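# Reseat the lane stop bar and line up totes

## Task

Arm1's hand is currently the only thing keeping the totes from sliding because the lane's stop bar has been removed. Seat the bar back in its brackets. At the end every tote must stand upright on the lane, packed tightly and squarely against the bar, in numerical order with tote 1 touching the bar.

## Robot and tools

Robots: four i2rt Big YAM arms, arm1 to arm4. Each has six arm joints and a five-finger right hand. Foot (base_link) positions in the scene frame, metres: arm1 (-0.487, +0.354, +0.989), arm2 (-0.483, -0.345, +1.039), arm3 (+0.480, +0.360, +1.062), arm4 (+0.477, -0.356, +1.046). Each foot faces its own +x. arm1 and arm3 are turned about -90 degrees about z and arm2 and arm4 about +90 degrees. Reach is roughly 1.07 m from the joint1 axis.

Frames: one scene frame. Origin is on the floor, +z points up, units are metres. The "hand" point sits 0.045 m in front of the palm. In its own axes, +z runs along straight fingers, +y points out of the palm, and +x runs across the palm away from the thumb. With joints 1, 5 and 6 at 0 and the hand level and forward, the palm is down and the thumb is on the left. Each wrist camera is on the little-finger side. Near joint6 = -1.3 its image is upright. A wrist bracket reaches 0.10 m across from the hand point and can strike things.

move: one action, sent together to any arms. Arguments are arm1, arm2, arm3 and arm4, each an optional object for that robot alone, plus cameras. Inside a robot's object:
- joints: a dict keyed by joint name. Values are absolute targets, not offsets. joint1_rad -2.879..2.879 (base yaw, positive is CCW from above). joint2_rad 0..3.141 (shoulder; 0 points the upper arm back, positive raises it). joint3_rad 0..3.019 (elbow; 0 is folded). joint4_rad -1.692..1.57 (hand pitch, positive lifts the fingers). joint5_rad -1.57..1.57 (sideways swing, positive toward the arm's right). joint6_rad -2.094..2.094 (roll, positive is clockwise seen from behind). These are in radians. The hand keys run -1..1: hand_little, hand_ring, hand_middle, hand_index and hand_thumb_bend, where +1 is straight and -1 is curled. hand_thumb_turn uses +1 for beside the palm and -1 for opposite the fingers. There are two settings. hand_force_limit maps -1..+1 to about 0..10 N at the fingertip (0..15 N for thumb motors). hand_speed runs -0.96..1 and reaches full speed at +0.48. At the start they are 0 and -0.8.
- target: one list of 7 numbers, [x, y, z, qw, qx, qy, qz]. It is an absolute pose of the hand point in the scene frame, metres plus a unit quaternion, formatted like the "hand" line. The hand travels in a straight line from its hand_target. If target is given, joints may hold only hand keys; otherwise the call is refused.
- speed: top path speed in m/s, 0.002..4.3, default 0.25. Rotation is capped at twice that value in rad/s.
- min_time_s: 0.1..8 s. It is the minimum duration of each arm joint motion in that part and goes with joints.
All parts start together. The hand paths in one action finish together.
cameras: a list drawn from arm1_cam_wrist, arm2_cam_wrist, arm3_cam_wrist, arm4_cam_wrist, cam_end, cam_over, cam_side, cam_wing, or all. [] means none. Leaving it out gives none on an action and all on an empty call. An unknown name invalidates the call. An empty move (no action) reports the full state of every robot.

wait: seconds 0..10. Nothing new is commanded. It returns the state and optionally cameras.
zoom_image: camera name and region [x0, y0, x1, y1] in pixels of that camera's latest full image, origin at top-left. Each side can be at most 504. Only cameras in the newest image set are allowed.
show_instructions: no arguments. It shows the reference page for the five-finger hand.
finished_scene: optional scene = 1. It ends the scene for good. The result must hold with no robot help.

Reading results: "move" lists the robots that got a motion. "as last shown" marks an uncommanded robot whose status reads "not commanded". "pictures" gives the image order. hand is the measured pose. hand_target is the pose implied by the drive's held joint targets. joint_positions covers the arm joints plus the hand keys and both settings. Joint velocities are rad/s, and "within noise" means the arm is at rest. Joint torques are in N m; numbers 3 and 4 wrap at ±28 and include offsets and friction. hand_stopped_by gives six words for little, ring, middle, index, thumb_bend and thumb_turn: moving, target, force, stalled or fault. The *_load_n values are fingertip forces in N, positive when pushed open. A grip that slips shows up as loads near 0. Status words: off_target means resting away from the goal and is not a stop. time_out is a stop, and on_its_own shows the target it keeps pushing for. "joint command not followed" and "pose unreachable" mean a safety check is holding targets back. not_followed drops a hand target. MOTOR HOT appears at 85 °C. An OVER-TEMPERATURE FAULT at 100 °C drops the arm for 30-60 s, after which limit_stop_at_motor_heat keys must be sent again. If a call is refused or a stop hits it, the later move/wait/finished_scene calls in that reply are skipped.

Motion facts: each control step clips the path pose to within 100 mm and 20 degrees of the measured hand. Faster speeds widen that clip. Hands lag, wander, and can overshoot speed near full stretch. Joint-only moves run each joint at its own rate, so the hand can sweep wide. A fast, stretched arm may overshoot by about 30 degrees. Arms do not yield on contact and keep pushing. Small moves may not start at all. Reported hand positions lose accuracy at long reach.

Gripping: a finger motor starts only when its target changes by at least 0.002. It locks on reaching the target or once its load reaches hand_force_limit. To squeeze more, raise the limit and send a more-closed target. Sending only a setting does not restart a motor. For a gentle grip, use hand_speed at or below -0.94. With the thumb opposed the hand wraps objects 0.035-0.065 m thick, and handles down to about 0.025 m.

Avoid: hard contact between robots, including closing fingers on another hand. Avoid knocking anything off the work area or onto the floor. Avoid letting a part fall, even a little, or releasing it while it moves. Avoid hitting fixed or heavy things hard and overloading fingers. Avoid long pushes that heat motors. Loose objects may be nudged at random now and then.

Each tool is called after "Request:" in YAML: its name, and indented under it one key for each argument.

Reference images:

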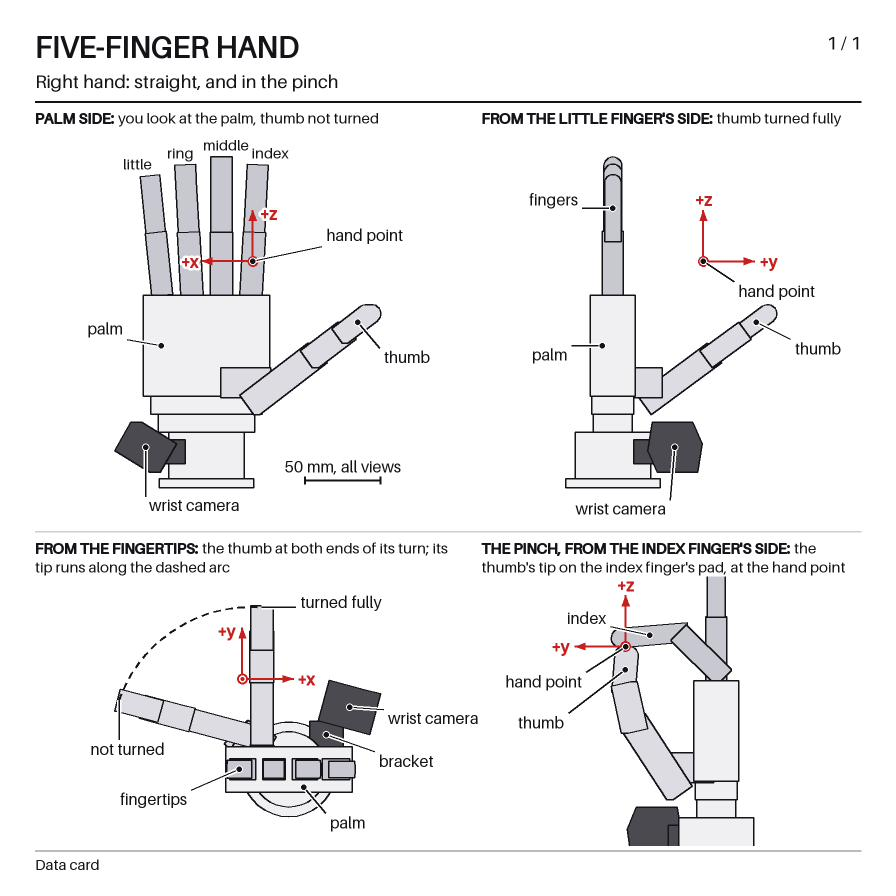

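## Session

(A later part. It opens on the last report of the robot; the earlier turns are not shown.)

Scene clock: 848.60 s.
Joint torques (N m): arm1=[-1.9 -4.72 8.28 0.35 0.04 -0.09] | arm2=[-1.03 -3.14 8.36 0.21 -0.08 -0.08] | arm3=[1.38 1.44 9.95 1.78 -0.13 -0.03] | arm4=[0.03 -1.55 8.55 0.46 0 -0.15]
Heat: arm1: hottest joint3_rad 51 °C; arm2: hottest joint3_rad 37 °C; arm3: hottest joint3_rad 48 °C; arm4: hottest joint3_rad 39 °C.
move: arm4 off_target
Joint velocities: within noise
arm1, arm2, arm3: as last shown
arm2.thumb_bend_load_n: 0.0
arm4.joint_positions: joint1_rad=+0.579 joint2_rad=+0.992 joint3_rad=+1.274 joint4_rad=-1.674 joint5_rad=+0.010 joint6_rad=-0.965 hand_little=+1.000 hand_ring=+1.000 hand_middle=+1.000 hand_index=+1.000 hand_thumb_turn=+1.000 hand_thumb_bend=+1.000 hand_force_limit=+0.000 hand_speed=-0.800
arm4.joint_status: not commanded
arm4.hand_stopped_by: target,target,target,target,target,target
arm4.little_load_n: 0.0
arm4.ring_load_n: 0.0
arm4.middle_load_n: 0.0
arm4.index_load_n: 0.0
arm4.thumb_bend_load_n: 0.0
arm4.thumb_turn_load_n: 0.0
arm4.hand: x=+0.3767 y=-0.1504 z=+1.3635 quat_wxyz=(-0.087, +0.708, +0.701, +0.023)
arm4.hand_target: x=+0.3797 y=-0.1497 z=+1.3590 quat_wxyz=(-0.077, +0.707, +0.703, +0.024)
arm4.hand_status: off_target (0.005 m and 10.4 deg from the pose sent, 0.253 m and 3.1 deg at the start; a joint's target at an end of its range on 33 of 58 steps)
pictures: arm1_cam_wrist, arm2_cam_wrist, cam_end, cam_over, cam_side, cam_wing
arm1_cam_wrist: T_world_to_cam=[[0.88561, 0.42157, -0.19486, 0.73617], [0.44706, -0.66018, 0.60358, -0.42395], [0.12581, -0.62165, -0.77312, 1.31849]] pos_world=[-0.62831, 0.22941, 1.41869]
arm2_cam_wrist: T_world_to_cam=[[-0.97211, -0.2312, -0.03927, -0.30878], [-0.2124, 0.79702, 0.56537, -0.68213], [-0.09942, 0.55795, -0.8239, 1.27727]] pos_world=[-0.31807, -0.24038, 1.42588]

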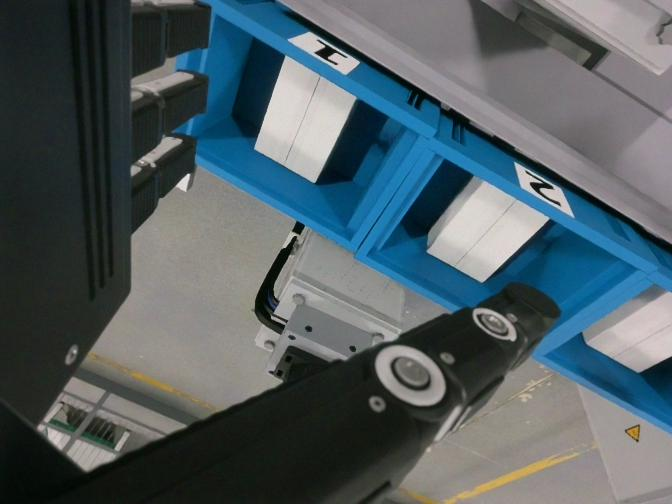

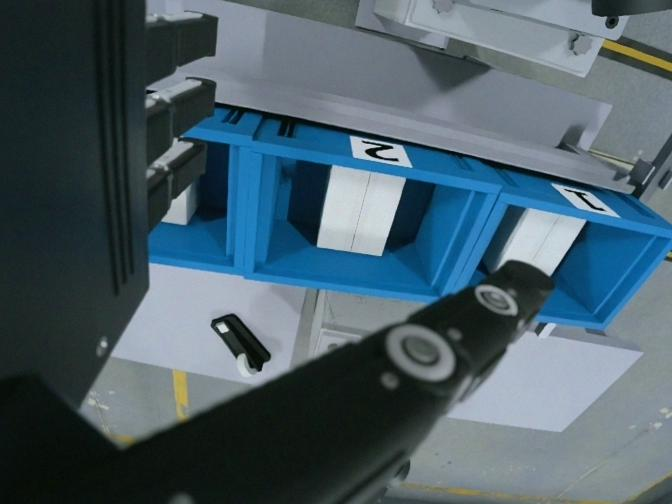

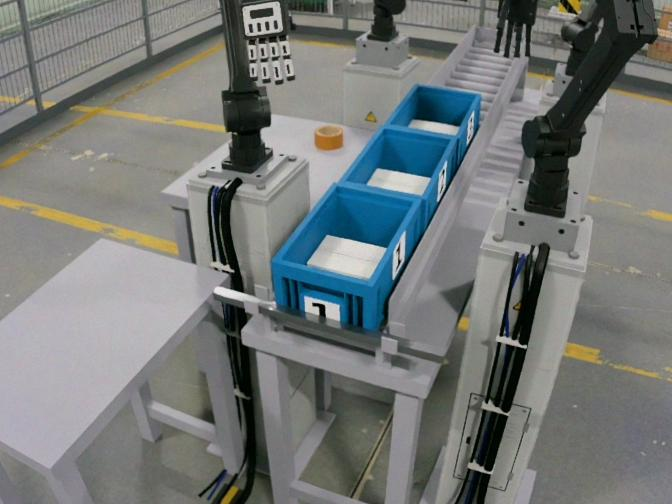

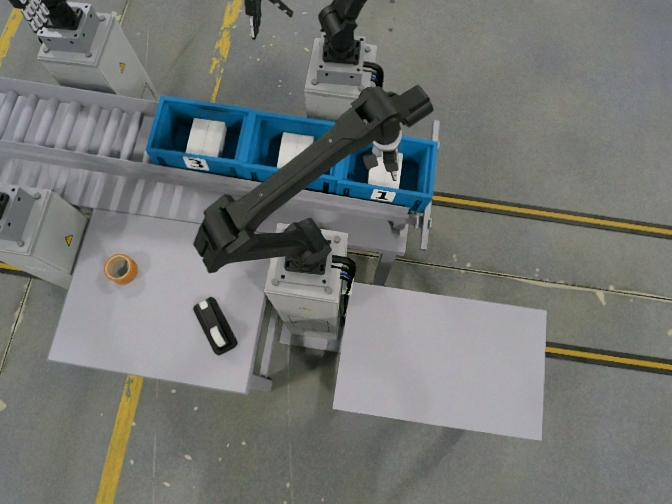

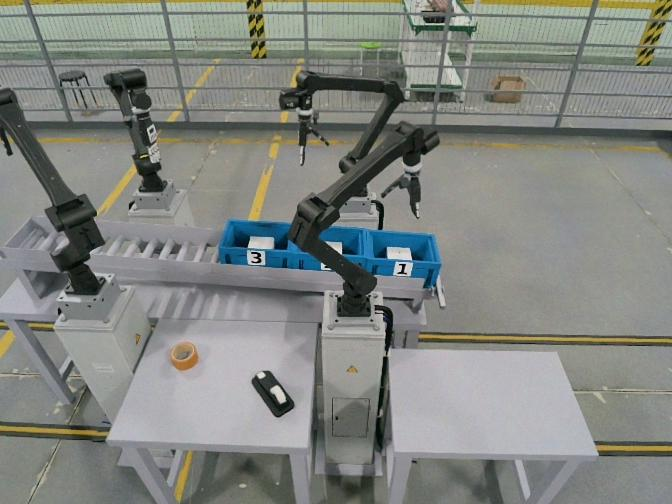

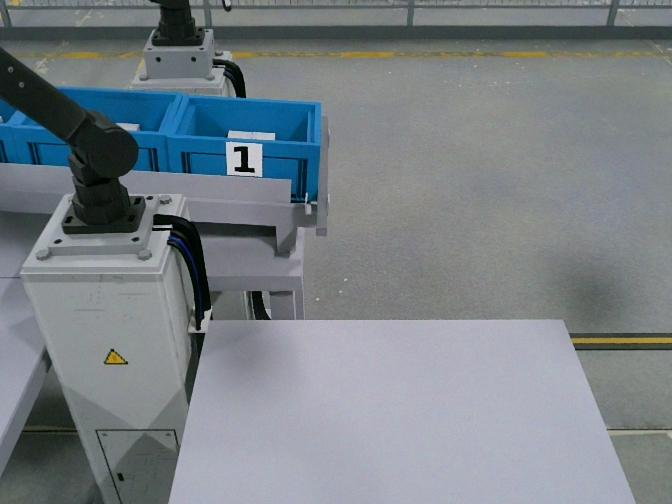

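Request:
zoom_image:
  camera: "cam_end"
  region: [200, 240, 460, 380]

Request:
wait:
  seconds: 2
  cameras: ["cam_side"]

Scaled by 1.938 from the camera's image (finer frame: 960x720).

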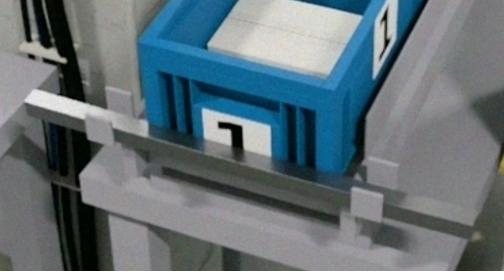

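Scene clock: 851.23 s.
Joint torques (N m): arm1=[-1.96 -4.66 8.28 0.35 0.03 -0.09] | arm2=[-1.2 -3.19 8.4 0.14 -0.1 -0.06] | arm3=[1.55 1.44 10.04 1.83 -0.12 -0.05] | arm4=[-0.03 -1.79 8.51 0.4 0.01 -0.17]
Heat: arm1: hottest joint3_rad 51 °C; arm2: hottest joint3_rad 37 °C; arm3: hottest joint3_rad 48 °C; arm4: hottest joint3_rad 40 °C.
Joint velocities: within noise
arm1.joint_positions: joint1_rad=-0.920 joint2_rad=+0.909 joint3_rad=+1.277 joint4_rad=-1.683 joint5_rad=-0.056 joint6_rad=+0.503 hand_little=+1.000 hand_ring=+1.000 hand_middle=+1.000 hand_index=+1.000 hand_thumb_turn=-1.000 hand_thumb_bend=+1.000 hand_force_limit=-0.400 hand_speed=-0.500
arm1.joint_status: not commanded
arm1.hand_stopped_by: target,target,target,target,target,target
arm1.little_load_n: 0.0
arm1.ring_load_n: 0.0
arm1.middle_load_n: 0.0
arm1.index_load_n: 0.0
arm1.thumb_bend_load_n: 0.0
arm1.thumb_turn_load_n: 0.0
arm1.hand: x=-0.6201 y=+0.1549 z=+1.3312 quat_wxyz=(+0.002, -0.631, -0.764, +0.130)
arm1.hand_target: x=-0.6203 y=+0.1595 z=+1.3290 quat_wxyz=(+0.004, -0.633, -0.764, +0.125)
arm1.hand_status: not commanded
arm2.joint_positions: joint1_rad=-1.069 joint2_rad=+0.977 joint3_rad=+1.177 joint4_rad=-1.701 joint5_rad=-0.019 joint6_rad=+0.551 hand_little=+1.000 hand_ring=+1.000 hand_middle=+1.000 hand_index=+1.000 hand_thumb_turn=-1.000 hand_thumb_bend=+1.000 hand_force_limit=-0.400 hand_speed=-0.500
arm2.joint_status: not commanded
arm2.hand_stopped_by: target,target,target,target,target,target
arm2.little_load_n: 0.0
arm2.ring_load_n: 0.0
arm2.middle_load_n: 0.0
arm2.index_load_n: 0.0
arm2.thumb_bend_load_n: 0.0
arm2.thumb_turn_load_n: 0.0
arm2.hand: x=-0.3291 y=-0.1770 z=+1.3309 quat_wxyz=(-0.042, +0.707, -0.706, +0.004)
arm2.hand_target: x=-0.3296 y=-0.1797 z=+1.3291 quat_wxyz=(-0.035, +0.709, -0.705, +0.001)
arm2.hand_status: not commanded
arm3.joint_positions: joint1_rad=+0.859 joint2_rad=+0.647 joint3_rad=+1.405 joint4_rad=-1.258 joint5_rad=-0.253 joint6_rad=-1.430 hand_little=+1.000 hand_ring=+1.000 hand_middle=+1.000 hand_index=+1.000 hand_thumb_turn=+1.000 hand_thumb_bend=+1.000 hand_force_limit=+0.000 hand_speed=-0.800
arm3.joint_status: not commanded
arm3.hand_stopped_by: target,target,target,target,target,target
arm3.little_load_n: -0.5
arm3.ring_load_n: 0.0
arm3.middle_load_n: 0.0
arm3.index_load_n: 0.0
arm3.thumb_bend_load_n: 0.0
arm3.thumb_turn_load_n: 0.0
arm3.hand: x=+0.6672 y=+0.1753 z=+1.5705 quat_wxyz=(+0.036, +0.799, -0.304, +0.517)
arm3.hand_target: x=+0.6666 y=+0.1756 z=+1.5831 quat_wxyz=(+0.041, +0.793, -0.300, +0.528)
arm3.hand_status: not commanded
arm4.joint_positions: joint1_rad=+0.579 joint2_rad=+0.992 joint3_rad=+1.274 joint4_rad=-1.674 joint5_rad=+0.010 joint6_rad=-0.965 hand_little=+1.000 hand_ring=+1.000 hand_middle=+1.000 hand_index=+1.000 hand_thumb_turn=+1.000 hand_thumb_bend=+1.000 hand_force_limit=+0.000 hand_speed=-0.800
arm4.joint_status: not commanded
arm4.hand_stopped_by: target,target,target,target,target,target
arm4.little_load_n: 0.0
arm4.ring_load_n: 0.0
arm4.middle_load_n: 0.0
arm4.index_load_n: 0.0
arm4.thumb_bend_load_n: 0.0
arm4.thumb_turn_load_n: 0.0
arm4.hand: x=+0.3767 y=-0.1503 z=+1.3635 quat_wxyz=(-0.087, +0.707, +0.701, +0.024)
arm4.hand_target: x=+0.3797 y=-0.1497 z=+1.3590 quat_wxyz=(-0.077, +0.707, +0.703, +0.024)
arm4.hand_status: off_target (0.005 m and 10.4 deg from the pose sent, 0.253 m and 3.1 deg at the start; a joint's target at an end of its range on 33 of 58 steps)
wait: 2.00 s; at rest from the start

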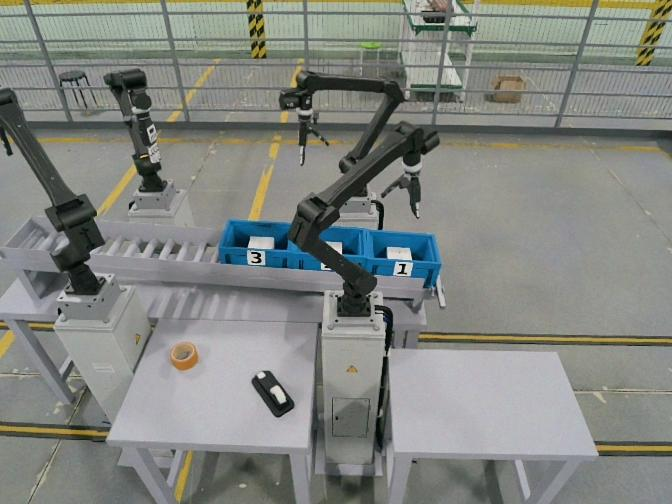

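Request:
finished_scene:
  scene: 1

The scene is finished: the task was done.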